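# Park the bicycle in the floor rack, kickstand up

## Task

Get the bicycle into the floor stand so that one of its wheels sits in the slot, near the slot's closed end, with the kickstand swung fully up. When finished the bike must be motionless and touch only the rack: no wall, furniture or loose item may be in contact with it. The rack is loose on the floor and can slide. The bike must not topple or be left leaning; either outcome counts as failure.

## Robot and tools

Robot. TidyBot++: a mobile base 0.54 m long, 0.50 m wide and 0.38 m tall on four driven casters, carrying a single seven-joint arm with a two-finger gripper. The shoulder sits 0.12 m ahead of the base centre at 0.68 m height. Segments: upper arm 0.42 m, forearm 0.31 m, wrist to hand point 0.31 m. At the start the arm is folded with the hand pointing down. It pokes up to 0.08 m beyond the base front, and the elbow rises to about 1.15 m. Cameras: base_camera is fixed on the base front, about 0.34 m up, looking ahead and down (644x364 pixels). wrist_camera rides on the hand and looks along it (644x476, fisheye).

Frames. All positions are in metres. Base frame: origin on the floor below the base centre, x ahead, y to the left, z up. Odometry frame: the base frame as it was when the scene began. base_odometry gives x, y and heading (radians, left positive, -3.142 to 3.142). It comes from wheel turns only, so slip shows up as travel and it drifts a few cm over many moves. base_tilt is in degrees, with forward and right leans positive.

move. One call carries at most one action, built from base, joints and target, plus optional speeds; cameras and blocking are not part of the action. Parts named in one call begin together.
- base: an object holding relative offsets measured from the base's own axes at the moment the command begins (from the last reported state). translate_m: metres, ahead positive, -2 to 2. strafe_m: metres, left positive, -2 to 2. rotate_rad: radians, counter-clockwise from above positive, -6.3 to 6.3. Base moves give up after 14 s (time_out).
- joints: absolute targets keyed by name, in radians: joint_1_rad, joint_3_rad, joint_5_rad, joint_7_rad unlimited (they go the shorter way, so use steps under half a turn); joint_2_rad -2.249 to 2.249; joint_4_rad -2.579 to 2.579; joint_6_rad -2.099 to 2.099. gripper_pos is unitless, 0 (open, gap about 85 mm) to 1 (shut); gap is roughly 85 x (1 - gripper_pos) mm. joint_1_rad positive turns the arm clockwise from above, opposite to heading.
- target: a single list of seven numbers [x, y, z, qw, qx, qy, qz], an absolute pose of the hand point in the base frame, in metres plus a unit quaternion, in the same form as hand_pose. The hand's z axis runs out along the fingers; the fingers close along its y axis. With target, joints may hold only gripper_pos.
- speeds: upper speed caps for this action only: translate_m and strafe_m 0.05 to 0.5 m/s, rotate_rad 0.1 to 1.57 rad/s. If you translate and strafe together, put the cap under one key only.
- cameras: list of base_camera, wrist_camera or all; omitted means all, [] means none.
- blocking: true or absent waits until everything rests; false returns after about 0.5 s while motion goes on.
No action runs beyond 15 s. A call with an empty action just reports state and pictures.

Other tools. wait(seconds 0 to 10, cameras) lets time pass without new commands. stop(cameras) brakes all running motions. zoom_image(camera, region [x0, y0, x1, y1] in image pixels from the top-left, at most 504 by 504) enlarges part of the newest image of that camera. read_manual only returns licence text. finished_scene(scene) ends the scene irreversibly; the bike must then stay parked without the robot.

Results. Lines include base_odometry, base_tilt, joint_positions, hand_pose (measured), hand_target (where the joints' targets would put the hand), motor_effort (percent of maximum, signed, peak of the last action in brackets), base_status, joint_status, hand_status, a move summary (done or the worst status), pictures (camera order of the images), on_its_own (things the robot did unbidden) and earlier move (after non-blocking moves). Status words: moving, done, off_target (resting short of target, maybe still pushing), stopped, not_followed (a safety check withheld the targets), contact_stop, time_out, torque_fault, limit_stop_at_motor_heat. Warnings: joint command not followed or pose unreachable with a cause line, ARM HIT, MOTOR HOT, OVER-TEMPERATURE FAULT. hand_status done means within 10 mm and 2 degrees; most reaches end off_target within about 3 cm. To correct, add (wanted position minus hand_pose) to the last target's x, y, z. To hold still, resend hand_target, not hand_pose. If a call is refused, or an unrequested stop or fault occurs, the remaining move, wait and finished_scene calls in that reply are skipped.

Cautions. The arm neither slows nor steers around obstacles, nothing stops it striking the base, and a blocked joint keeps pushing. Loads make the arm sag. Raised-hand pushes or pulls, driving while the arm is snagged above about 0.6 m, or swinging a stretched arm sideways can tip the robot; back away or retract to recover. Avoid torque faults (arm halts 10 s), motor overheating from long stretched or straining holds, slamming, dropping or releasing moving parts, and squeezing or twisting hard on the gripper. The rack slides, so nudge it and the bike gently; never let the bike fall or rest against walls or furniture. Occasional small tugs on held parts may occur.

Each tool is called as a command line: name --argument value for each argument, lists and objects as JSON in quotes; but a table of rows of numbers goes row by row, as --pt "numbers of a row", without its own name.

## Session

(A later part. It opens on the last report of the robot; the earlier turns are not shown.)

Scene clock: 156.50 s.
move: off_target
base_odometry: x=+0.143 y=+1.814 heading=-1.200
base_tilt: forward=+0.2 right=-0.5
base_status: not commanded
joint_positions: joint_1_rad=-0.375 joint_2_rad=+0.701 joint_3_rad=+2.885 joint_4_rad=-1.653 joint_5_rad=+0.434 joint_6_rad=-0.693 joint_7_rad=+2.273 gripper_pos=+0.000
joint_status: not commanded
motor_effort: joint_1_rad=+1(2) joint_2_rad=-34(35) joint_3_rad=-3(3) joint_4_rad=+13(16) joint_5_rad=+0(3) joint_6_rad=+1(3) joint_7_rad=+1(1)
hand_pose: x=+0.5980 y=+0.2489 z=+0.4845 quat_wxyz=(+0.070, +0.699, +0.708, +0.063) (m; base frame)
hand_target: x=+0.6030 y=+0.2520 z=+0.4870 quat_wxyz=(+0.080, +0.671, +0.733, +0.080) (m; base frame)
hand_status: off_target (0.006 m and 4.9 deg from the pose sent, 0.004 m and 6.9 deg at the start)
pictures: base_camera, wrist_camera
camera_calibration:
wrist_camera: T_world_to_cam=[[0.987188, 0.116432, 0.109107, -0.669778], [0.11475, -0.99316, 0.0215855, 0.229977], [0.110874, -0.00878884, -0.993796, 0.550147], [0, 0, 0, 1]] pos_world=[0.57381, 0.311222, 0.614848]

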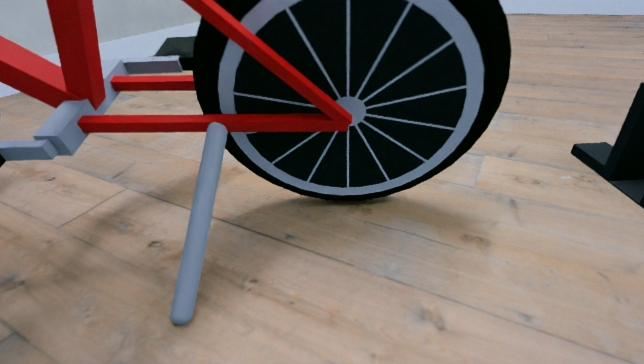

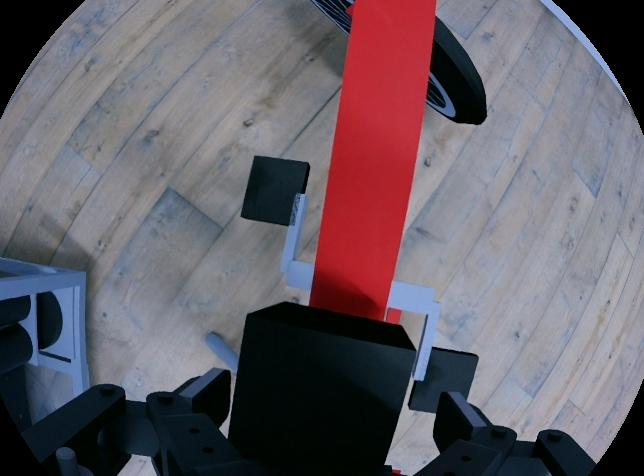

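move --target '[0.598, 0.252, 0.487, 0.08, 0.680, 0.723, 0.08]' --joints '{"gripper_pos": 0.35}' --cameras '[]'

move --joints '{"gripper_pos": 1.0}'

Scene clock: 160.23 s.
move: off_target
base_odometry: x=+0.143 y=+1.814 heading=-1.200
base_tilt: forward=+0.2 right=-0.5
base_status: not commanded
joint_positions: joint_1_rad=-0.377 joint_2_rad=+0.690 joint_3_rad=+2.885 joint_4_rad=-1.673 joint_5_rad=+0.426 joint_6_rad=-0.687 joint_7_rad=+2.268 gripper_pos=+0.346
joint_status: all done
motor_effort: joint_1_rad=-1(2) joint_2_rad=-34(35) joint_3_rad=-3(4) joint_4_rad=+14(15) joint_5_rad=+7(10) joint_6_rad=+2(4) joint_7_rad=+6(8)
hand_pose: x=+0.5904 y=+0.2483 z=+0.4851 quat_wxyz=(+0.067, +0.701, +0.707, +0.061) (m; base frame)
hand_target: x=+0.5980 y=+0.2520 z=+0.4870 quat_wxyz=(+0.080, +0.681, +0.724, +0.080) (m; base frame)
hand_status: off_target (0.009 m and 4.0 deg from the pose sent, 0.004 m and 3.6 deg at the start)
pictures: none
No camera images: "cameras" was empty.

Scene clock: 161.13 s.
move: off_target
base_odometry: x=+0.143 y=+1.814 heading=-1.200
base_tilt: forward=+0.2 right=-0.5
base_status: not commanded
joint_positions: joint_1_rad=-0.377 joint_2_rad=+0.670 joint_3_rad=+2.884 joint_4_rad=-1.684 joint_5_rad=+0.410 joint_6_rad=-0.678 joint_7_rad=+2.236 gripper_pos=+0.487
joint_status: gripper_pos off_target (ended at +0.487, target +1.000)
motor_effort: joint_1_rad=-1(4) joint_2_rad=-29(35) joint_3_rad=-2(4) joint_4_rad=+14(19) joint_5_rad=+11(17) joint_6_rad=+3(9) joint_7_rad=+10(16)
hand_pose: x=+0.5877 y=+0.2516 z=+0.4922 quat_wxyz=(+0.062, +0.716, +0.692, +0.071) (m; base frame)
hand_target: x=+0.5980 y=+0.2520 z=+0.4870 quat_wxyz=(+0.080, +0.681, +0.724, +0.080) (m; base frame)
hand_status: not commanded
pictures: base_camera, wrist_camera
camera_calibration:
wrist_camera: T_world_to_cam=[[0.991293, 0.0701049, 0.111462, -0.6527], [0.071072, -0.99746, -0.00472212, 0.273368], [0.110848, 0.0126028, -0.993757, 0.553541], [0, 0, 0, 1]] pos_world=[0.566229, 0.311455, 0.624128]

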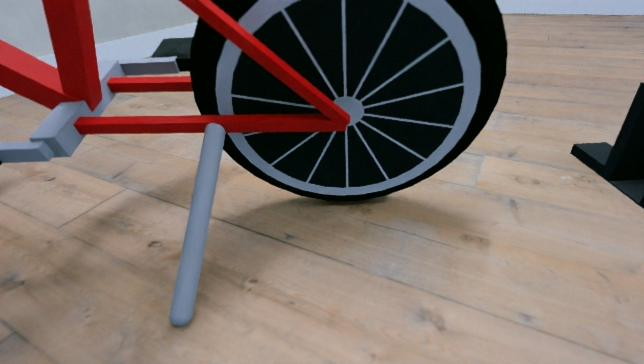

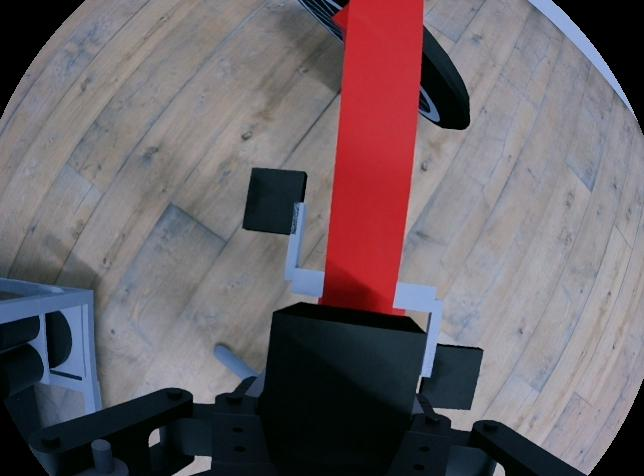

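move --target '[0.638, 0.252, 0.500, 0.045, 0.685, 0.722, 0.045]'

Scene clock: 163.50 s.
move: off_target
base_odometry: x=+0.143 y=+1.814 heading=-1.200
base_tilt: forward=+0.2 right=-0.5
base_status: not commanded
joint_positions: joint_1_rad=-0.323 joint_2_rad=+0.747 joint_3_rad=+2.870 joint_4_rad=-1.466 joint_5_rad=+0.339 joint_6_rad=-0.837 joint_7_rad=+2.359 gripper_pos=+0.508
joint_status: not commanded
motor_effort: joint_1_rad=+0(2) joint_2_rad=-34(36) joint_3_rad=-3(3) joint_4_rad=+17(21) joint_5_rad=+9(12) joint_6_rad=+4(7) joint_7_rad=+8(10)
hand_pose: x=+0.6379 y=+0.2503 z=+0.5042 quat_wxyz=(+0.048, +0.725, +0.685, +0.057) (m; base frame)
hand_target: x=+0.6380 y=+0.2520 z=+0.5000 quat_wxyz=(+0.045, +0.687, +0.724, +0.045) (m; base frame)
hand_status: off_target (0.005 m and 6.4 deg from the pose sent, 0.051 m and 6.1 deg at the start)
pictures: base_camera, wrist_camera
camera_calibration:
wrist_camera: T_world_to_cam=[[0.996151, 0.0478938, 0.0734088, -0.682047], [0.0488282, -0.998747, -0.0109868, 0.286149], [0.0727906, 0.0145289, -0.997241, 0.585485], [0, 0, 0, 1]] pos_world=[0.622832, 0.30995, 0.637082]

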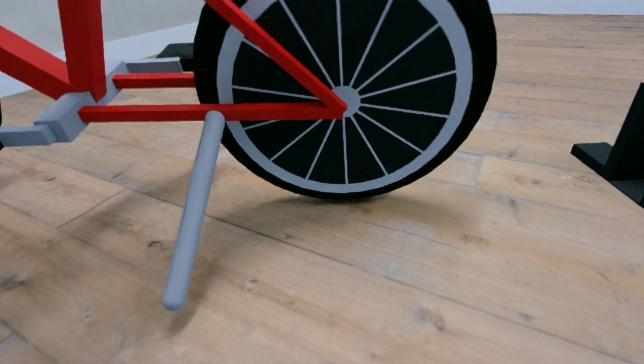

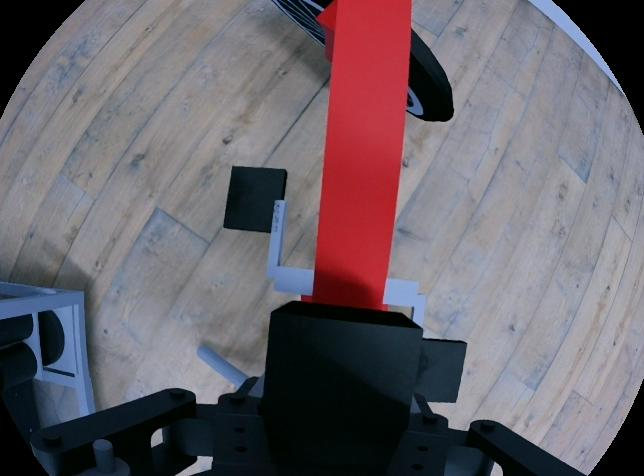

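move --target '[0.652, 0.252, 0.500, 0.028, 0.688, 0.722, 0.028]'

Scene clock: 168.40 s.
move: off_target
base_odometry: x=+0.143 y=+1.814 heading=-1.200
base_tilt: forward=+0.2 right=-0.6
base_status: not commanded
joint_positions: joint_1_rad=-0.318 joint_2_rad=+0.795 joint_3_rad=+2.870 joint_4_rad=-1.350 joint_5_rad=+0.299 joint_6_rad=-0.931 joint_7_rad=+2.425 gripper_pos=+0.508
joint_status: not commanded
motor_effort: joint_1_rad=+0(2) joint_2_rad=-36(37) joint_3_rad=-2(3) joint_4_rad=+17(18) joint_5_rad=+9(9) joint_6_rad=+4(5) joint_7_rad=+7(8)
hand_pose: x=+0.6540 y=+0.2553 z=+0.5070 quat_wxyz=(+0.036, +0.722, +0.690, +0.044) (m; base frame)
hand_target: x=+0.6520 y=+0.2520 z=+0.5000 quat_wxyz=(+0.028, +0.689, +0.723, +0.028) (m; base frame)
hand_status: off_target (0.008 m and 5.7 deg from the pose sent, 0.015 m and 7.2 deg at the start)
pictures: base_camera, wrist_camera
camera_calibration:
wrist_camera: T_world_to_cam=[[0.997632, 0.0583434, 0.0364297, -0.683484], [0.0588261, -0.998192, -0.0123209, 0.284453], [0.035645, 0.0144347, -0.99926, 0.612368], [0, 0, 0, 1]] pos_world=[0.643304, 0.314976, 0.640319]

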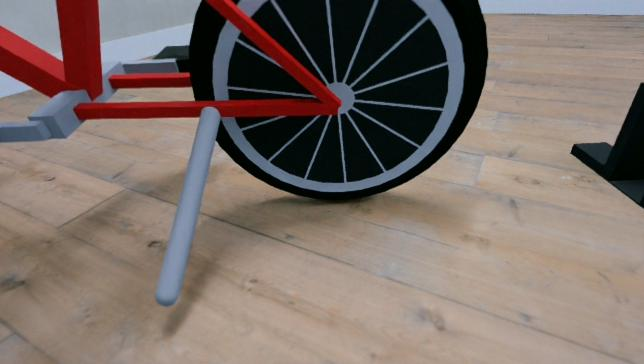

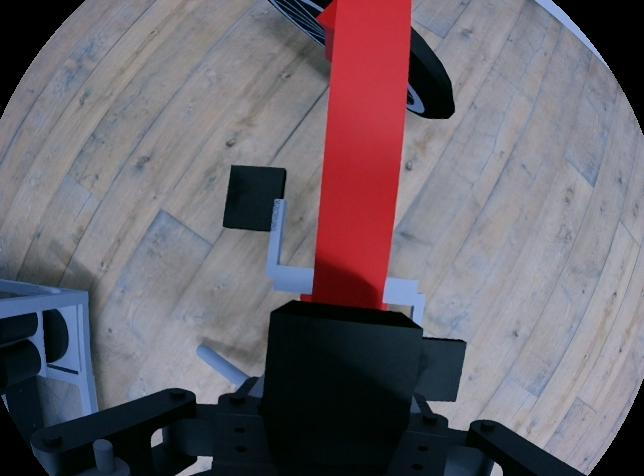

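move --target '[0.655, 0.252, 0.540, 0.028, 0.688, 0.722, 0.028]'

Scene clock: 170.20 s.
move: off_target
base_odometry: x=+0.143 y=+1.814 heading=-1.200
base_tilt: forward=+0.2 right=-0.5
base_status: not commanded
joint_positions: joint_1_rad=-0.317 joint_2_rad=+0.817 joint_3_rad=+2.870 joint_4_rad=-1.294 joint_5_rad=+0.280 joint_6_rad=-0.978 joint_7_rad=+2.456 gripper_pos=+0.508
joint_status: not commanded
motor_effort: joint_1_rad=+0(1) joint_2_rad=-47(48) joint_3_rad=-4(5) joint_4_rad=+18(19) joint_5_rad=+5(8) joint_6_rad=-3(4) joint_7_rad=+7(7)
hand_pose: x=+0.6606 y=+0.2581 z=+0.5088 quat_wxyz=(+0.028, +0.720, +0.692, +0.038) (m; base frame)
hand_target: x=+0.6550 y=+0.2520 z=+0.5400 quat_wxyz=(+0.028, +0.689, +0.723, +0.028) (m; base frame)
hand_status: off_target (0.032 m and 5.1 deg from the pose sent, 0.033 m and 5.7 deg at the start)
pictures: base_camera, wrist_camera
camera_calibration:
wrist_camera: T_world_to_cam=[[0.997736, 0.0648932, 0.0176307, -0.682478], [0.0651625, -0.99776, -0.0151548, 0.284026], [0.0166078, 0.0162693, -0.99973, 0.626215], [0, 0, 0, 1]] pos_world=[0.652025, 0.31749, 0.642382]

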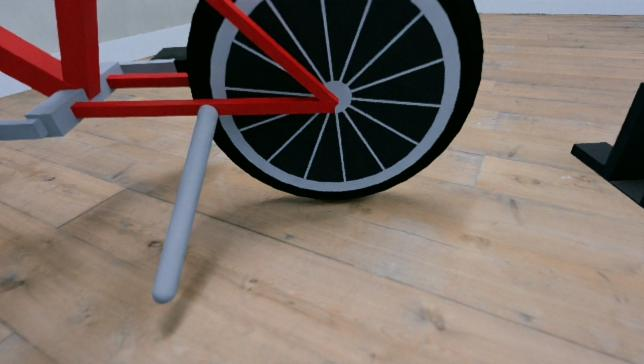

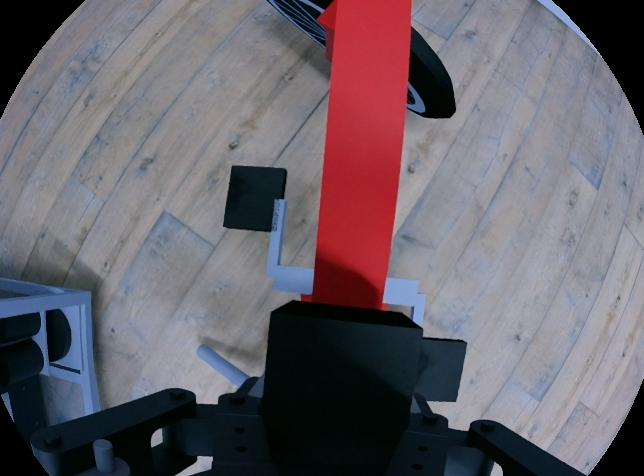

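move --base '{"translate_m": -0.03, "strafe_m": -0.15}' --speeds '{"strafe_m": 0.08}'

Scene clock: 173.60 s.
move: done
base_odometry: x=-0.007 y=+1.788 heading=-1.200
base_tilt: forward=+0.2 right=-0.6
base_status: done
joint_positions: joint_1_rad=-0.298 joint_2_rad=+0.836 joint_3_rad=+2.869 joint_4_rad=-1.256 joint_5_rad=+0.238 joint_6_rad=-0.991 joint_7_rad=+2.457 gripper_pos=+0.521
joint_status: not commanded
motor_effort: joint_1_rad=+0(6) joint_2_rad=-50(52) joint_3_rad=-7(10) joint_4_rad=+12(20) joint_5_rad=+8(12) joint_6_rad=-11(17) joint_7_rad=+17(21)
hand_pose: x=+0.6690 y=+0.2601 z=+0.5080 quat_wxyz=(+0.010, +0.737, +0.675, +0.043) (m; base frame)
hand_target: x=+0.6550 y=+0.2520 z=+0.5400 quat_wxyz=(+0.028, +0.689, +0.723, +0.028) (m; base frame)
hand_status: not commanded
pictures: base_camera, wrist_camera
camera_calibration:
wrist_camera: T_world_to_cam=[[0.999836, 0.0180277, 0.00166552, -0.672004], [0.0180895, -0.998516, -0.0513608, 0.33553], [0.000737135, 0.0513825, -0.998679, 0.626219], [0, 0, 0, 1]] pos_world=[0.665362, 0.31497, 0.643744]

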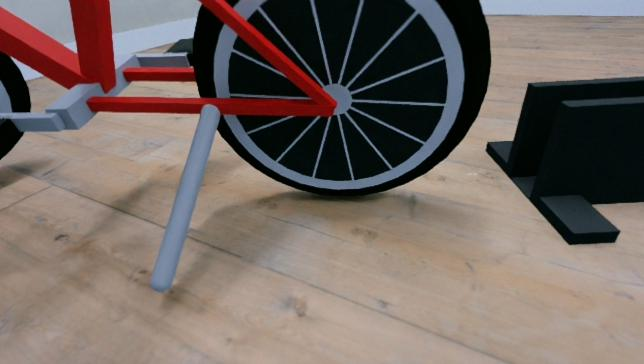

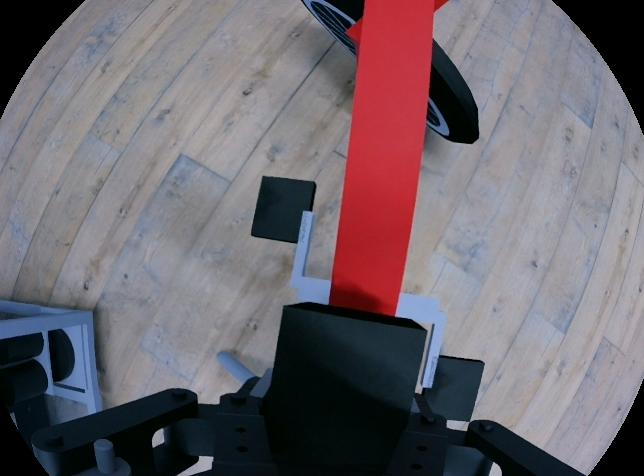

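move --target '[0.652, 0.252, 0.540, 0.030, 0.655, 0.755, 0.030]' --base '{"strafe_m": -0.07}' --speeds '{"strafe_m": 0.08}'

Scene clock: 177.30 s.
move: off_target
base_odometry: x=-0.073 y=+1.763 heading=-1.200
base_tilt: forward=+0.2 right=-0.6
base_status: done
joint_positions: joint_1_rad=-0.284 joint_2_rad=+0.835 joint_3_rad=+2.855 joint_4_rad=-1.258 joint_5_rad=+0.232 joint_6_rad=-0.981 joint_7_rad=+2.471 gripper_pos=+0.521
joint_status: not commanded
motor_effort: joint_1_rad=+0(5) joint_2_rad=-49(54) joint_3_rad=-6(8) joint_4_rad=+13(15) joint_5_rad=+15(16) joint_6_rad=-7(15) joint_7_rad=+23(24)
hand_pose: x=+0.6707 y=+0.2619 z=+0.5097 quat_wxyz=(+0.005, +0.734, +0.677, +0.050) (m; base frame)
hand_target: x=+0.6520 y=+0.2520 z=+0.5400 quat_wxyz=(+0.030, +0.655, +0.755, +0.030) (m; base frame)
hand_status: off_target (0.037 m and 13.2 deg from the pose sent, 0.037 m and 13.4 deg at the start)
pictures: base_camera, wrist_camera
camera_calibration:
wrist_camera: T_world_to_cam=[[0.999646, 0.0261167, 0.00504871, -0.677451], [0.0264029, -0.997271, -0.0689506, 0.340447], [0.00323417, 0.0690595, -0.997607, 0.620983], [0, 0, 0, 1]] pos_world=[0.666215, 0.314326, 0.646392]

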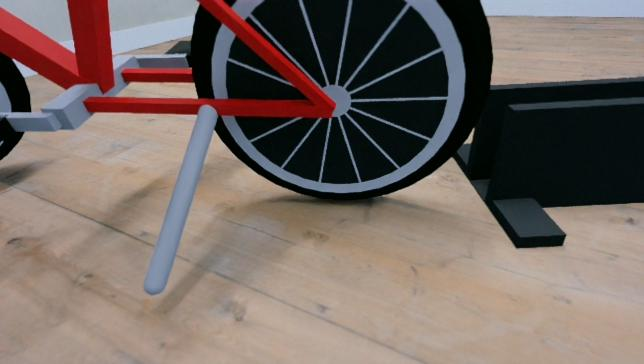

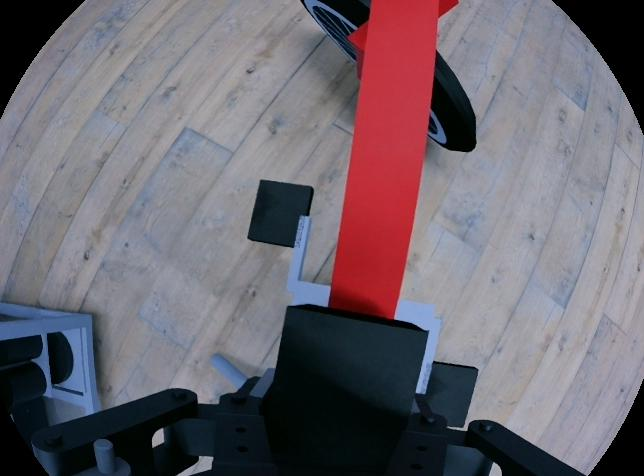

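zoom_image --camera "base_camera" --region '[320, 60, 644, 260]'

Scaled by 1.556.

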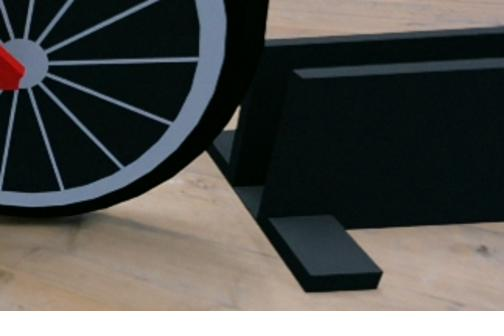

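move --base '{"strafe_m": -0.14, "translate_m": -0.006}' --speeds '{"strafe_m": 0.08}'

zoom_image --camera "base_camera" --region '[320, 60, 644, 260]'

Scene clock: 181.77 s.
move: done
base_odometry: x=-0.205 y=+1.718 heading=-1.200
base_tilt: forward=+0.2 right=-0.5
base_status: done
joint_positions: joint_1_rad=-0.288 joint_2_rad=+0.832 joint_3_rad=+2.850 joint_4_rad=-1.260 joint_5_rad=+0.218 joint_6_rad=-0.978 joint_7_rad=+2.471 gripper_pos=+0.521
joint_status: not commanded
motor_effort: joint_1_rad=+0(5) joint_2_rad=-48(52) joint_3_rad=-4(8) joint_4_rad=+14(16) joint_5_rad=+17(19) joint_6_rad=-5(14) joint_7_rad=+23(26)
hand_pose: x=+0.6667 y=+0.2703 z=+0.5113 quat_wxyz=(-0.003, +0.734, +0.678, +0.054) (m; base frame)
hand_target: x=+0.6520 y=+0.2520 z=+0.5400 quat_wxyz=(+0.030, +0.655, +0.755, +0.030) (m; base frame)
hand_status: not commanded
pictures: base_camera, wrist_camera
camera_calibration:
wrist_camera: T_world_to_cam=[[0.99962, 0.0275465, 0.000975098, -0.672044], [0.0275296, -0.995996, -0.0850544, 0.356153], [-0.00137176, 0.085049, -0.996376, 0.620157], [0, 0, 0, 1]] pos_world=[0.662834, 0.320496, 0.648857]

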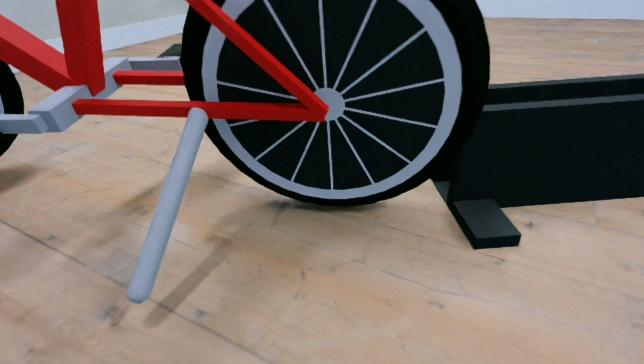

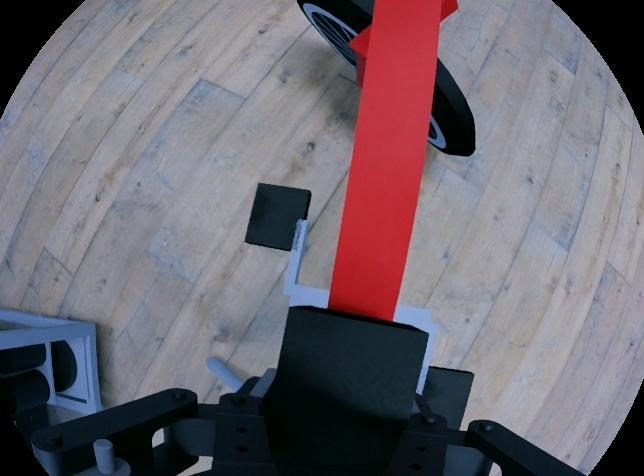

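Scaled by 1.556.

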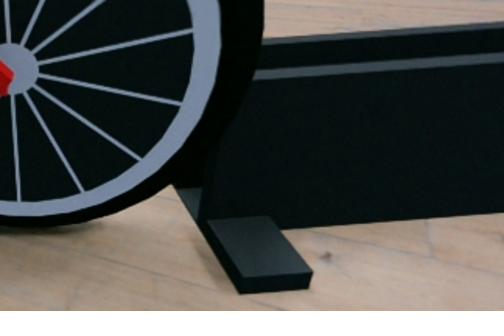

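move --target '[0.670, 0.252, 0.600, 0.030, 0.655, 0.755, 0.030]'

zoom_image --camera "base_camera" --region '[320, 60, 644, 260]'

Scene clock: 185.67 s.
move: off_target
base_odometry: x=-0.205 y=+1.718 heading=-1.200
base_tilt: forward=+0.2 right=-0.6
base_status: not commanded
joint_positions: joint_1_rad=-0.299 joint_2_rad=+0.878 joint_3_rad=+2.855 joint_4_rad=-1.144 joint_5_rad=+0.203 joint_6_rad=-1.083 joint_7_rad=+2.527 gripper_pos=+0.521
joint_status: not commanded
motor_effort: joint_1_rad=+0(3) joint_2_rad=-63(65) joint_3_rad=-5(7) joint_4_rad=+18(19) joint_5_rad=+13(16) joint_6_rad=-13(13) joint_7_rad=+19(23)
hand_pose: x=+0.6774 y=+0.2741 z=+0.5149 quat_wxyz=(-0.010, +0.723, +0.690, +0.037) (m; base frame)
hand_target: x=+0.6700 y=+0.2520 z=+0.6000 quat_wxyz=(+0.030, +0.655, +0.755, +0.030) (m; base frame)
hand_status: off_target (0.088 m and 11.7 deg from the pose sent, 0.091 m and 13.5 deg at the start)
pictures: base_camera, wrist_camera
camera_calibration:
wrist_camera: T_world_to_cam=[[0.99758, 0.0606828, -0.0339369, -0.672577], [0.0581039, -0.995681, -0.0724105, 0.332642], [-0.0381844, 0.0702634, -0.996797, 0.652623], [0, 0, 0, 1]] pos_world=[0.676542, 0.326163, 0.651794]

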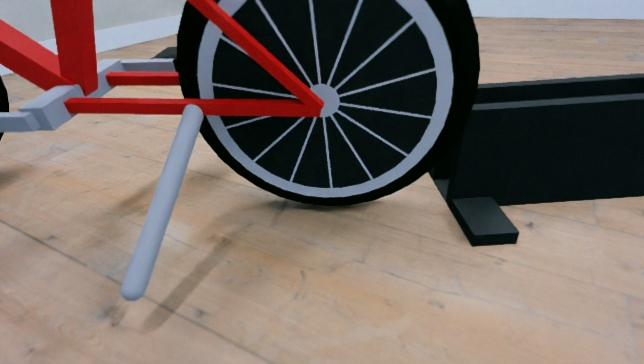

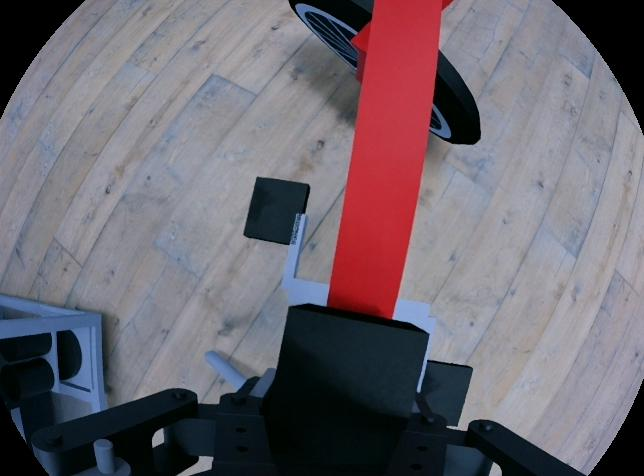

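Scaled by 1.556.

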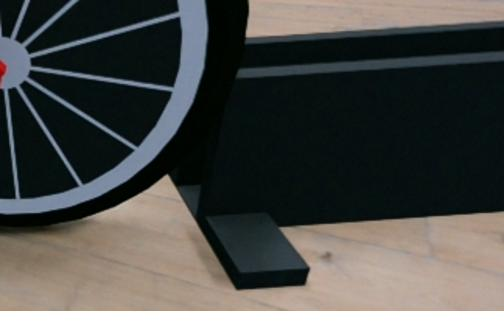

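move --base '{"strafe_m": -0.10}' --speeds '{"strafe_m": 0.08}'

zoom_image --camera "base_camera" --region '[320, 60, 644, 260]'

Scene clock: 189.90 s.
move: done
base_odometry: x=-0.298 y=+1.682 heading=-1.200
base_tilt: forward=+0.3 right=-0.5
base_status: done
joint_positions: joint_1_rad=-0.316 joint_2_rad=+0.878 joint_3_rad=+2.855 joint_4_rad=-1.140 joint_5_rad=+0.193 joint_6_rad=-1.101 joint_7_rad=+2.545 gripper_pos=+0.521
joint_status: not commanded
motor_effort: joint_1_rad=+1(7) joint_2_rad=-62(67) joint_3_rad=-4(6) joint_4_rad=+19(19) joint_5_rad=+13(16) joint_6_rad=-11(16) joint_7_rad=+19(21)
hand_pose: x=+0.6678 y=+0.2836 z=+0.5156 quat_wxyz=(-0.016, +0.712, +0.701, +0.030) (m; base frame)
hand_target: x=+0.6700 y=+0.2520 z=+0.6000 quat_wxyz=(+0.030, +0.655, +0.755, +0.030) (m; base frame)
hand_status: not commanded
pictures: base_camera, wrist_camera
camera_calibration:
wrist_camera: T_world_to_cam=[[0.994508, 0.0916532, -0.0505244, -0.661741], [0.0878521, -0.993461, -0.0729196, 0.322434], [-0.0568773, 0.0680805, -0.996057, 0.664952], [0, 0, 0, 1]] pos_world=[0.667601, 0.335706, 0.652408]

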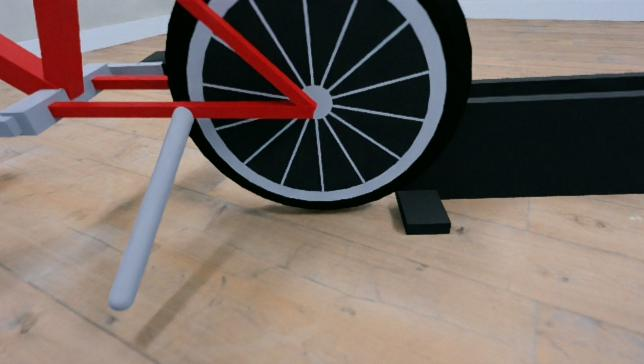

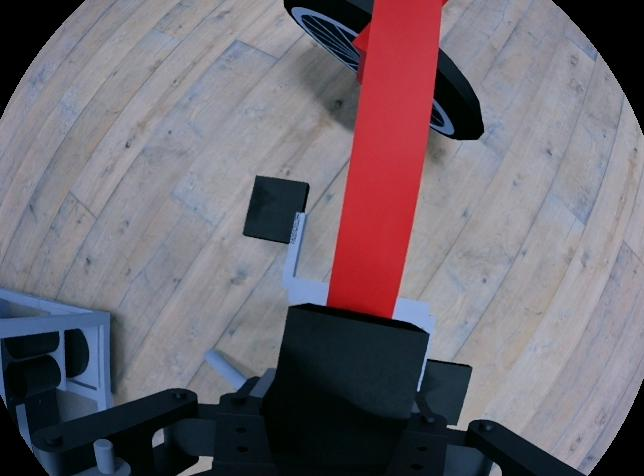

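Scaled by 1.556.

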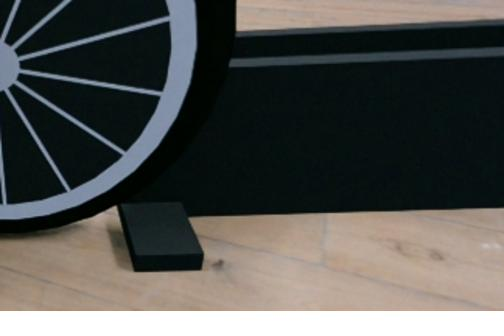

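move --base '{"strafe_m": 0.14, "translate_m": 0.04}' --speeds '{"strafe_m": 0.1}'

zoom_image --camera "base_camera" --region '[320, 60, 644, 260]'

Scene clock: 203.23 s.
move: done
base_odometry: x=-0.153 y=+1.695 heading=-1.200
base_tilt: forward=+0.2 right=-0.5
base_status: done
joint_positions: joint_1_rad=-0.305 joint_2_rad=+0.864 joint_3_rad=+2.863 joint_4_rad=-1.159 joint_5_rad=+0.215 joint_6_rad=-1.234 joint_7_rad=+2.688 gripper_pos=+0.569
joint_status: not commanded
on_its_own: gripper_pos moved +0.048 toward your old target +1.000
motor_effort: joint_1_rad=-2(4) joint_2_rad=-57(63) joint_3_rad=-5(9) joint_4_rad=+27(29) joint_5_rad=-1(15) joint_6_rad=+5(11) joint_7_rad=-6(19)
hand_pose: x=+0.6355 y=+0.2439 z=+0.5186 quat_wxyz=(-0.019, +0.661, +0.749, -0.040) (m; base frame)
hand_target: x=+0.6700 y=+0.2520 z=+0.6000 quat_wxyz=(+0.030, +0.655, +0.755, +0.030) (m; base frame)
hand_status: not commanded
pictures: base_camera, wrist_camera
camera_calibration:
wrist_camera: T_world_to_cam=[[0.961349, 0.222317, -0.162428, -0.578557], [0.226252, -0.974051, 0.00590473, 0.152543], [-0.1569, -0.0424261, -0.986703, 0.7545], [0, 0, 0, 1]] pos_world=[0.640063, 0.309218, 0.649593]

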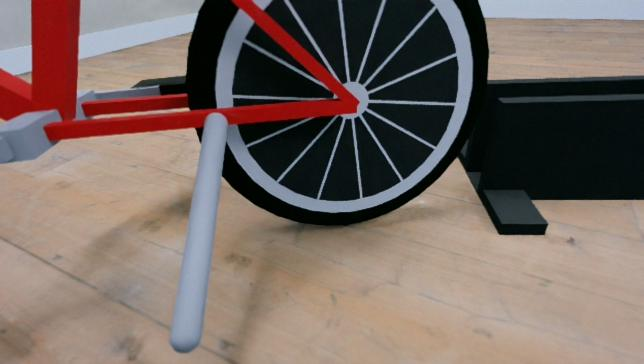

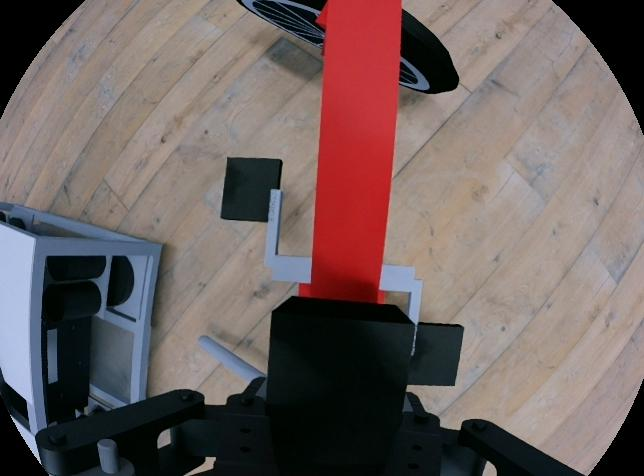

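Scaled by 1.556.

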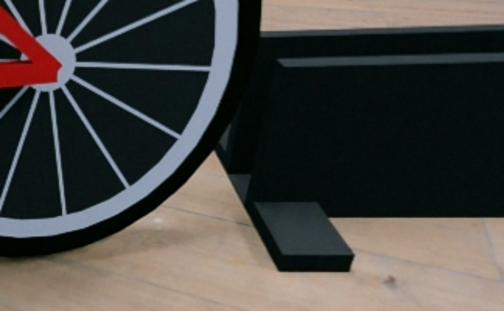

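move --target '[0.59, 0.245, 0.55, 0.04, 0.675, 0.735, 0.04]'

move --target '[0.55, 0.245, 0.51, 0.07, 0.675, 0.732, 0.07]'

Scene clock: 208.80 s.
move: off_target
base_odometry: x=-0.153 y=+1.695 heading=-1.200
base_tilt: forward=+0.2 right=-0.5
base_status: not commanded
joint_positions: joint_1_rad=-0.304 joint_2_rad=+0.685 joint_3_rad=+2.842 joint_4_rad=-1.530 joint_5_rad=+0.276 joint_6_rad=-0.956 joint_7_rad=+2.562 gripper_pos=+0.569
joint_status: not commanded
motor_effort: joint_1_rad=+2(3) joint_2_rad=-41(58) joint_3_rad=-4(7) joint_4_rad=+17(27) joint_5_rad=-1(2) joint_6_rad=-3(5) joint_7_rad=+0(5)
hand_pose: x=+0.5803 y=+0.2320 z=+0.5188 quat_wxyz=(+0.019, +0.664, +0.748, +0.000) (m; base frame)
hand_target: x=+0.5900 y=+0.2450 z=+0.5500 quat_wxyz=(+0.040, +0.675, +0.735, +0.040) (m; base frame)
hand_status: off_target (0.035 m and 5.6 deg from the pose sent, 0.055 m and 11.6 deg at the start)
pictures: base_camera, wrist_camera
camera_calibration:
wrist_camera: T_world_to_cam=[[0.974264, 0.218463, -0.0555322, -0.584824], [0.219909, -0.975287, 0.0213414, 0.149348], [-0.0494976, -0.0330042, -0.998229, 0.687028], [0, 0, 0, 1]] pos_world=[0.570936, 0.296094, 0.650147]

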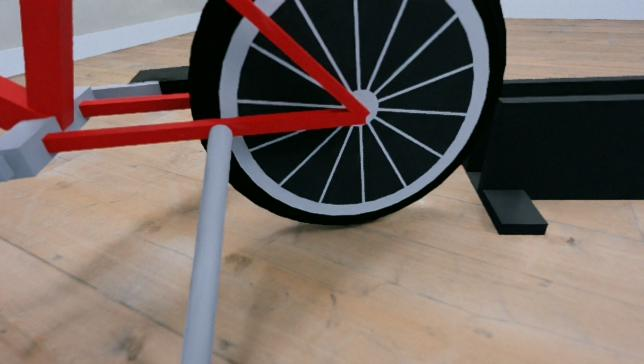

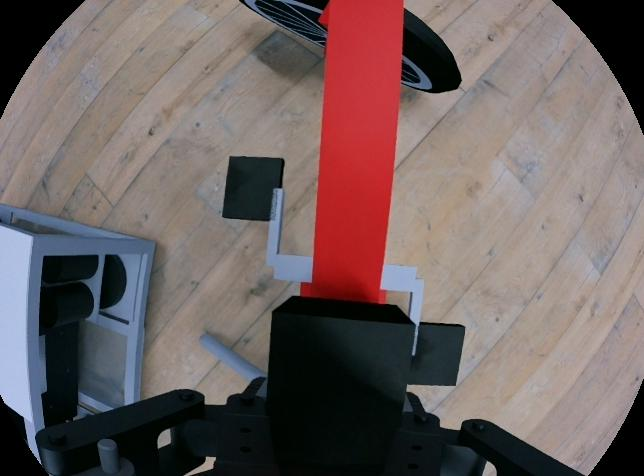

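Scene clock: 210.10 s.
move: off_target
base_odometry: x=-0.153 y=+1.695 heading=-1.200
base_tilt: forward=+0.2 right=-0.5
base_status: not commanded
joint_positions: joint_1_rad=-0.352 joint_2_rad=+0.567 joint_3_rad=+2.842 joint_4_rad=-1.795 joint_5_rad=+0.399 joint_6_rad=-0.754 joint_7_rad=+2.355 gripper_pos=+0.569
joint_status: not commanded
motor_effort: joint_1_rad=-2(3) joint_2_rad=-24(41) joint_3_rad=-3(5) joint_4_rad=+17(18) joint_5_rad=+1(2) joint_6_rad=+6(6) joint_7_rad=-1(1)
hand_pose: x=+0.5340 y=+0.2209 z=+0.5141 quat_wxyz=(+0.063, +0.669, +0.740, +0.028) (m; base frame)
hand_target: x=+0.5500 y=+0.2450 z=+0.5100 quat_wxyz=(+0.070, +0.675, +0.732, +0.070) (m; base frame)
hand_status: off_target (0.029 m and 5.0 deg from the pose sent, 0.034 m and 10.2 deg at the start)
pictures: base_camera, wrist_camera
camera_calibration:
wrist_camera: T_world_to_cam=[[0.978525, 0.201528, 0.0433061, -0.586974], [0.198827, -0.978221, 0.0595997, 0.141058], [0.0543739, -0.0497094, -0.997283, 0.62735], [0, 0, 0, 1]] pos_world=[0.512211, 0.287462, 0.642658]

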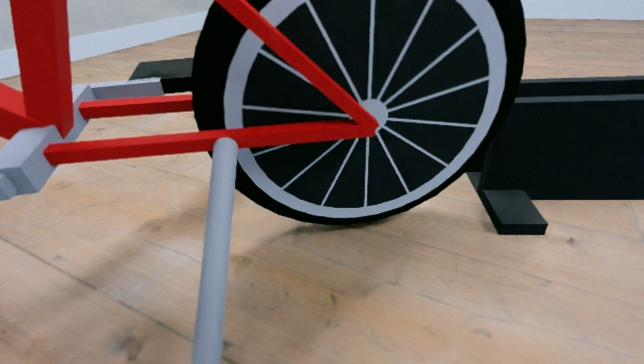

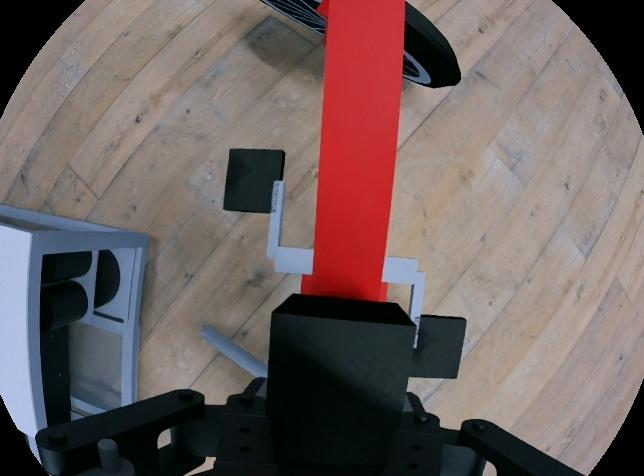

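move --target '[0.538, 0.250, 0.485, 0.085, 0.675, 0.730, 0.085]'

Scene clock: 211.43 s.
move: off_target
base_odometry: x=-0.154 y=+1.695 heading=-1.200
base_tilt: forward=+0.2 right=-0.5
base_status: not commanded
joint_positions: joint_1_rad=-0.424 joint_2_rad=+0.524 joint_3_rad=+2.896 joint_4_rad=-1.902 joint_5_rad=+0.482 joint_6_rad=-0.676 joint_7_rad=+2.206 gripper_pos=+0.569
joint_status: not commanded
motor_effort: joint_1_rad=-5(5) joint_2_rad=-12(24) joint_3_rad=-4(4) joint_4_rad=+19(20) joint_5_rad=+5(5) joint_6_rad=+13(14) joint_7_rad=+0(1)
hand_pose: x=+0.5175 y=+0.2104 z=+0.5102 quat_wxyz=(+0.095, +0.680, +0.726, +0.037) (m; base frame)
hand_target: x=+0.5380 y=+0.2500 z=+0.4850 quat_wxyz=(+0.085, +0.674, +0.729, +0.085) (m; base frame)
hand_status: off_target (0.051 m and 5.7 deg from the pose sent, 0.041 m and 7.1 deg at the start)
pictures: base_camera, wrist_camera
camera_calibration:
wrist_camera: T_world_to_cam=[[0.980698, 0.169922, 0.0967337, -0.590239], [0.160695, -0.982291, 0.096343, 0.136139], [0.111391, -0.0789388, -0.990636, 0.597072], [0, 0, 0, 1]] pos_world=[0.490461, 0.281155, 0.635461]

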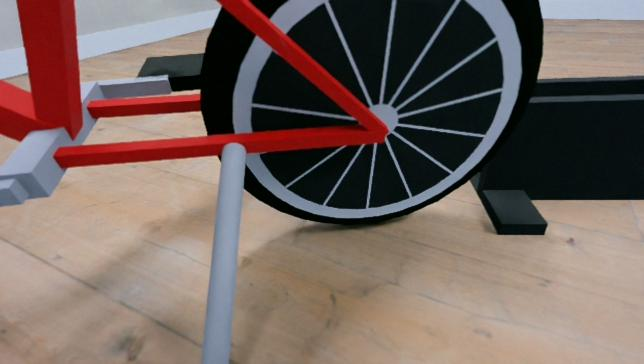

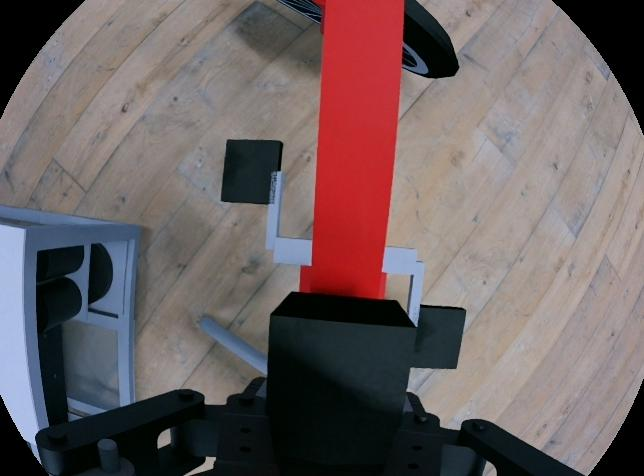

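move --target '[0.528, 0.220, 0.505, 0.095, 0.68, 0.726, 0.06]' --cameras '[]'

move --joints '{"gripper_pos": 0.0}'

Scene clock: 212.93 s.
move: off_target
base_odometry: x=-0.154 y=+1.695 heading=-1.200
base_tilt: forward=+0.2 right=-0.5
base_status: not commanded
joint_positions: joint_1_rad=-0.418 joint_2_rad=+0.521 joint_3_rad=+2.895 joint_4_rad=-1.905 joint_5_rad=+0.483 joint_6_rad=-0.675 joint_7_rad=+2.205 gripper_pos=+0.569
joint_status: not commanded
motor_effort: joint_1_rad=-2(5) joint_2_rad=-23(24) joint_3_rad=-3(3) joint_4_rad=+17(20) joint_5_rad=+3(6) joint_6_rad=+4(14) joint_7_rad=+1(1)
hand_pose: x=+0.5181 y=+0.2076 z=+0.5106 quat_wxyz=(+0.095, +0.682, +0.724, +0.037) (m; base frame)
hand_target: x=+0.5280 y=+0.2200 z=+0.5050 quat_wxyz=(+0.095, +0.679, +0.725, +0.060) (m; base frame)
hand_status: off_target (0.017 m and 2.7 deg from the pose sent, 0.015 m and 2.6 deg at the start)
pictures: none
No camera images: "cameras" was empty.

Scene clock: 214.13 s.
move: done
base_odometry: x=-0.153 y=+1.695 heading=-1.200
base_tilt: forward=+0.2 right=-0.5
base_status: not commanded
joint_positions: joint_1_rad=-0.423 joint_2_rad=+0.541 joint_3_rad=+2.895 joint_4_rad=-1.907 joint_5_rad=+0.489 joint_6_rad=-0.649 joint_7_rad=+2.205 gripper_pos=+0.000
joint_status: all done
motor_effort: joint_1_rad=+0(3) joint_2_rad=-29(33) joint_3_rad=-2(3) joint_4_rad=+12(21) joint_5_rad=+2(4) joint_6_rad=+1(8) joint_7_rad=+1(2)
hand_pose: x=+0.5180 y=+0.2138 z=+0.5014 quat_wxyz=(+0.090, +0.677, +0.729, +0.040) (m; base frame)
hand_target: x=+0.5280 y=+0.2200 z=+0.5050 quat_wxyz=(+0.095, +0.679, +0.725, +0.060) (m; base frame)
hand_status: not commanded
pictures: base_camera, wrist_camera
camera_calibration:
wrist_camera: T_world_to_cam=[[0.979401, 0.177908, 0.0955129, -0.590911], [0.169863, -0.981649, 0.0866752, 0.140199], [0.10918, -0.0686657, -0.991647, 0.588111], [0, 0, 0, 1]] pos_world=[0.490715, 0.283136, 0.627486]

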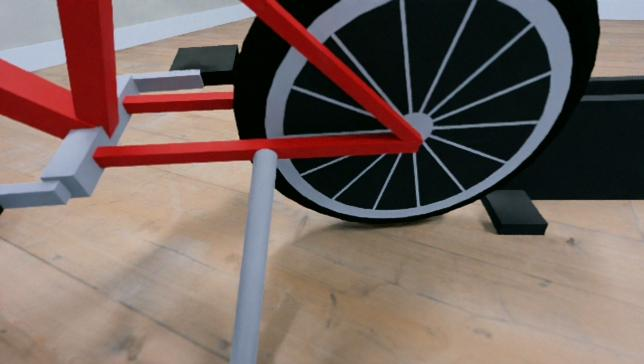

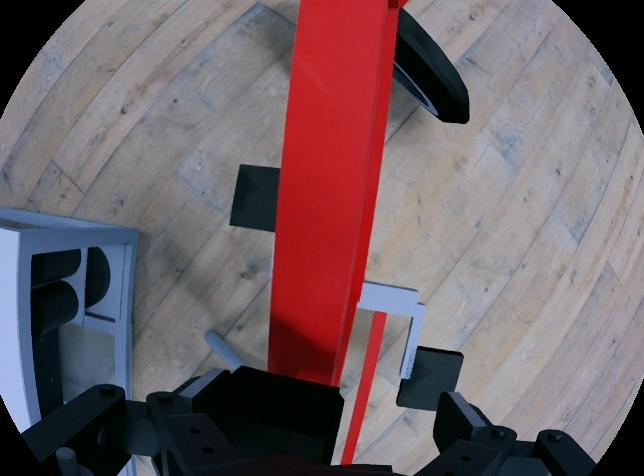

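move --target '[0.518, 0.220, 0.62, 0.095, 0.68, 0.726, 0.06]'

Scene clock: 215.93 s.
move: off_target
base_odometry: x=-0.153 y=+1.695 heading=-1.200
base_tilt: forward=+0.2 right=-0.5
base_status: not commanded
joint_positions: joint_1_rad=-0.375 joint_2_rad=+0.345 joint_3_rad=+2.838 joint_4_rad=-1.769 joint_5_rad=+0.391 joint_6_rad=-0.869 joint_7_rad=+2.281 gripper_pos=+0.000
joint_status: not commanded
motor_effort: joint_1_rad=+0(3) joint_2_rad=-26(33) joint_3_rad=-2(2) joint_4_rad=+17(18) joint_5_rad=+3(4) joint_6_rad=+2(3) joint_7_rad=+1(1)
hand_pose: x=+0.5389 y=+0.2215 z=+0.6225 quat_wxyz=(+0.111, +0.693, +0.707, +0.088) (m; base frame)
hand_target: x=+0.5180 y=+0.2200 z=+0.6200 quat_wxyz=(+0.095, +0.679, +0.725, +0.060) (m; base frame)
hand_status: off_target (0.021 m and 4.6 deg from the pose sent, 0.119 m and 2.4 deg at the start)
pictures: base_camera, wrist_camera
camera_calibration:
wrist_camera: T_world_to_cam=[[0.972138, 0.12426, 0.198765, -0.672756], [0.115563, -0.991786, 0.0548179, 0.185129], [0.203944, -0.0303206, -0.978513, 0.638654], [0, 0, 0, 1]] pos_world=[0.502368, 0.286569, 0.748503]

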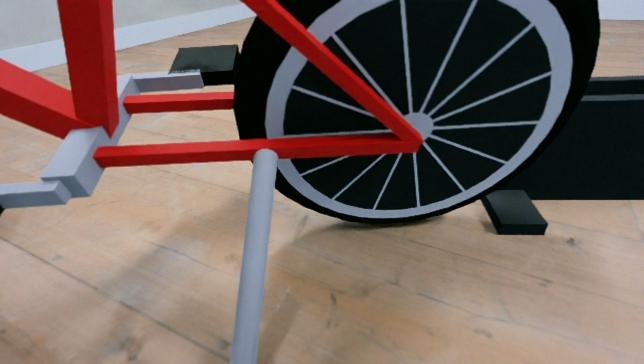

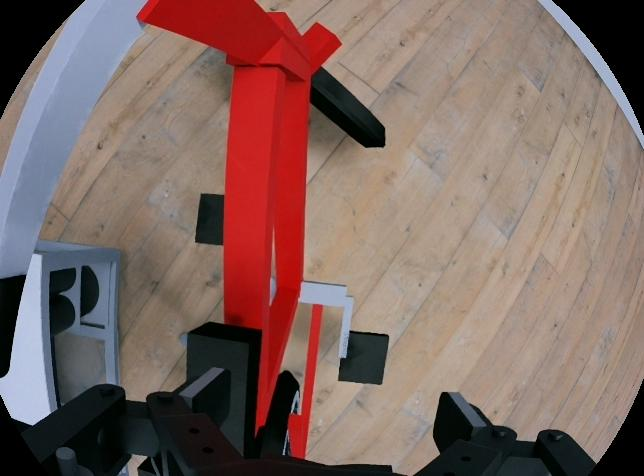

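move --target '[0.40, 0.0, 0.76, 0, 1, 0, 0.06]' --cameras '[]'

move --base '{"strafe_m": -0.35, "translate_m": -0.03}'

Scene clock: 218.50 s.
move: off_target
base_odometry: x=-0.153 y=+1.695 heading=-1.200
base_tilt: forward=+0.2 right=-0.5
base_status: not commanded
joint_positions: joint_1_rad=-0.022 joint_2_rad=-0.157 joint_3_rad=+3.132 joint_4_rad=-1.798 joint_5_rad=+0.043 joint_6_rad=-1.304 joint_7_rad=+1.644 gripper_pos=+0.000
joint_status: not commanded
motor_effort: joint_1_rad=+0(2) joint_2_rad=-11(28) joint_3_rad=+0(2) joint_4_rad=+19(20) joint_5_rad=+0(3) joint_6_rad=+1(3) joint_7_rad=+1(1)
hand_pose: x=+0.4277 y=-0.0016 z=+0.7701 quat_wxyz=(+0.024, +0.993, +0.056, +0.097) (m; base frame)
hand_target: x=+0.4000 y=+0.0000 z=+0.7600 quat_wxyz=(+0.000, +0.998, +0.000, +0.060) (m; base frame)
hand_status: off_target (0.030 m and 8.2 deg from the pose sent, 0.295 m and 91.6 deg at the start)
pictures: none
No camera images: "cameras" was empty.

Scene clock: 220.53 s.
move: done
base_odometry: x=-0.491 y=+1.596 heading=-1.200
base_tilt: forward=+0.2 right=-0.5
base_status: done
joint_positions: joint_1_rad=-0.016 joint_2_rad=-0.157 joint_3_rad=+3.141 joint_4_rad=-1.800 joint_5_rad=+0.037 joint_6_rad=-1.306 joint_7_rad=+1.642 gripper_pos=+0.000
joint_status: not commanded
motor_effort: joint_1_rad=+1(2) joint_2_rad=-10(12) joint_3_rad=+0(2) joint_4_rad=+18(20) joint_5_rad=+1(3) joint_6_rad=+2(3) joint_7_rad=+1(1)
hand_pose: x=+0.4265 y=-0.0043 z=+0.7696 quat_wxyz=(+0.021, +0.994, +0.047, +0.096) (m; base frame)
hand_target: x=+0.4000 y=+0.0000 z=+0.7600 quat_wxyz=(+0.000, +0.998, +0.000, +0.060) (m; base frame)
hand_status: not commanded
pictures: base_camera, wrist_camera
camera_calibration:
wrist_camera: T_world_to_cam=[[0.204534, -0.978841, -0.00600586, -0.0844514], [-0.960866, -0.1996, -0.192086, 0.618637], [0.186823, 0.045059, -0.98136, 0.808503], [0, 0, 0, 1]] pos_world=[0.460653, 0.00438491, 0.911757]

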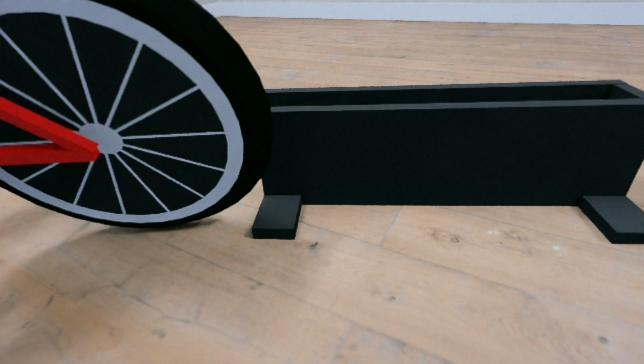

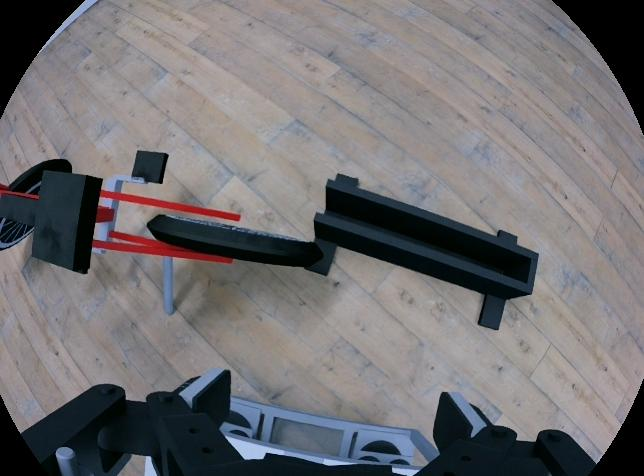

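zoom_image --camera "wrist_camera" --region '[130, 150, 350, 310]'

zoom_image --camera "wrist_camera" --region '[300, 150, 560, 340]'

Scaled by 2.291.

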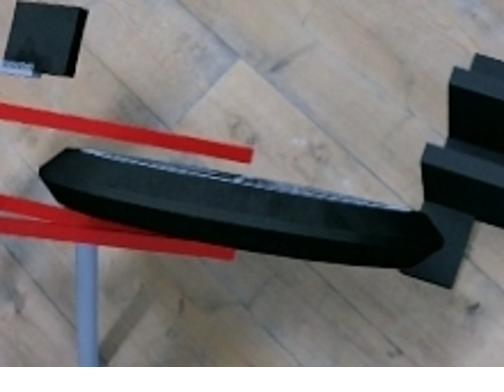

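Scaled by 1.938.

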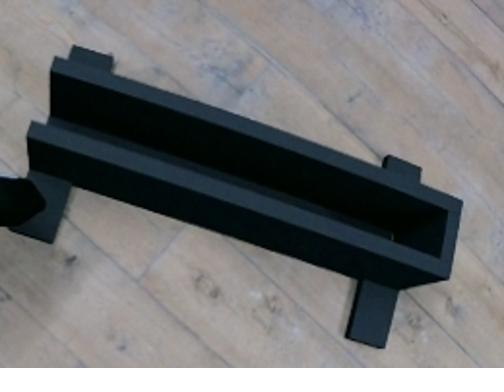

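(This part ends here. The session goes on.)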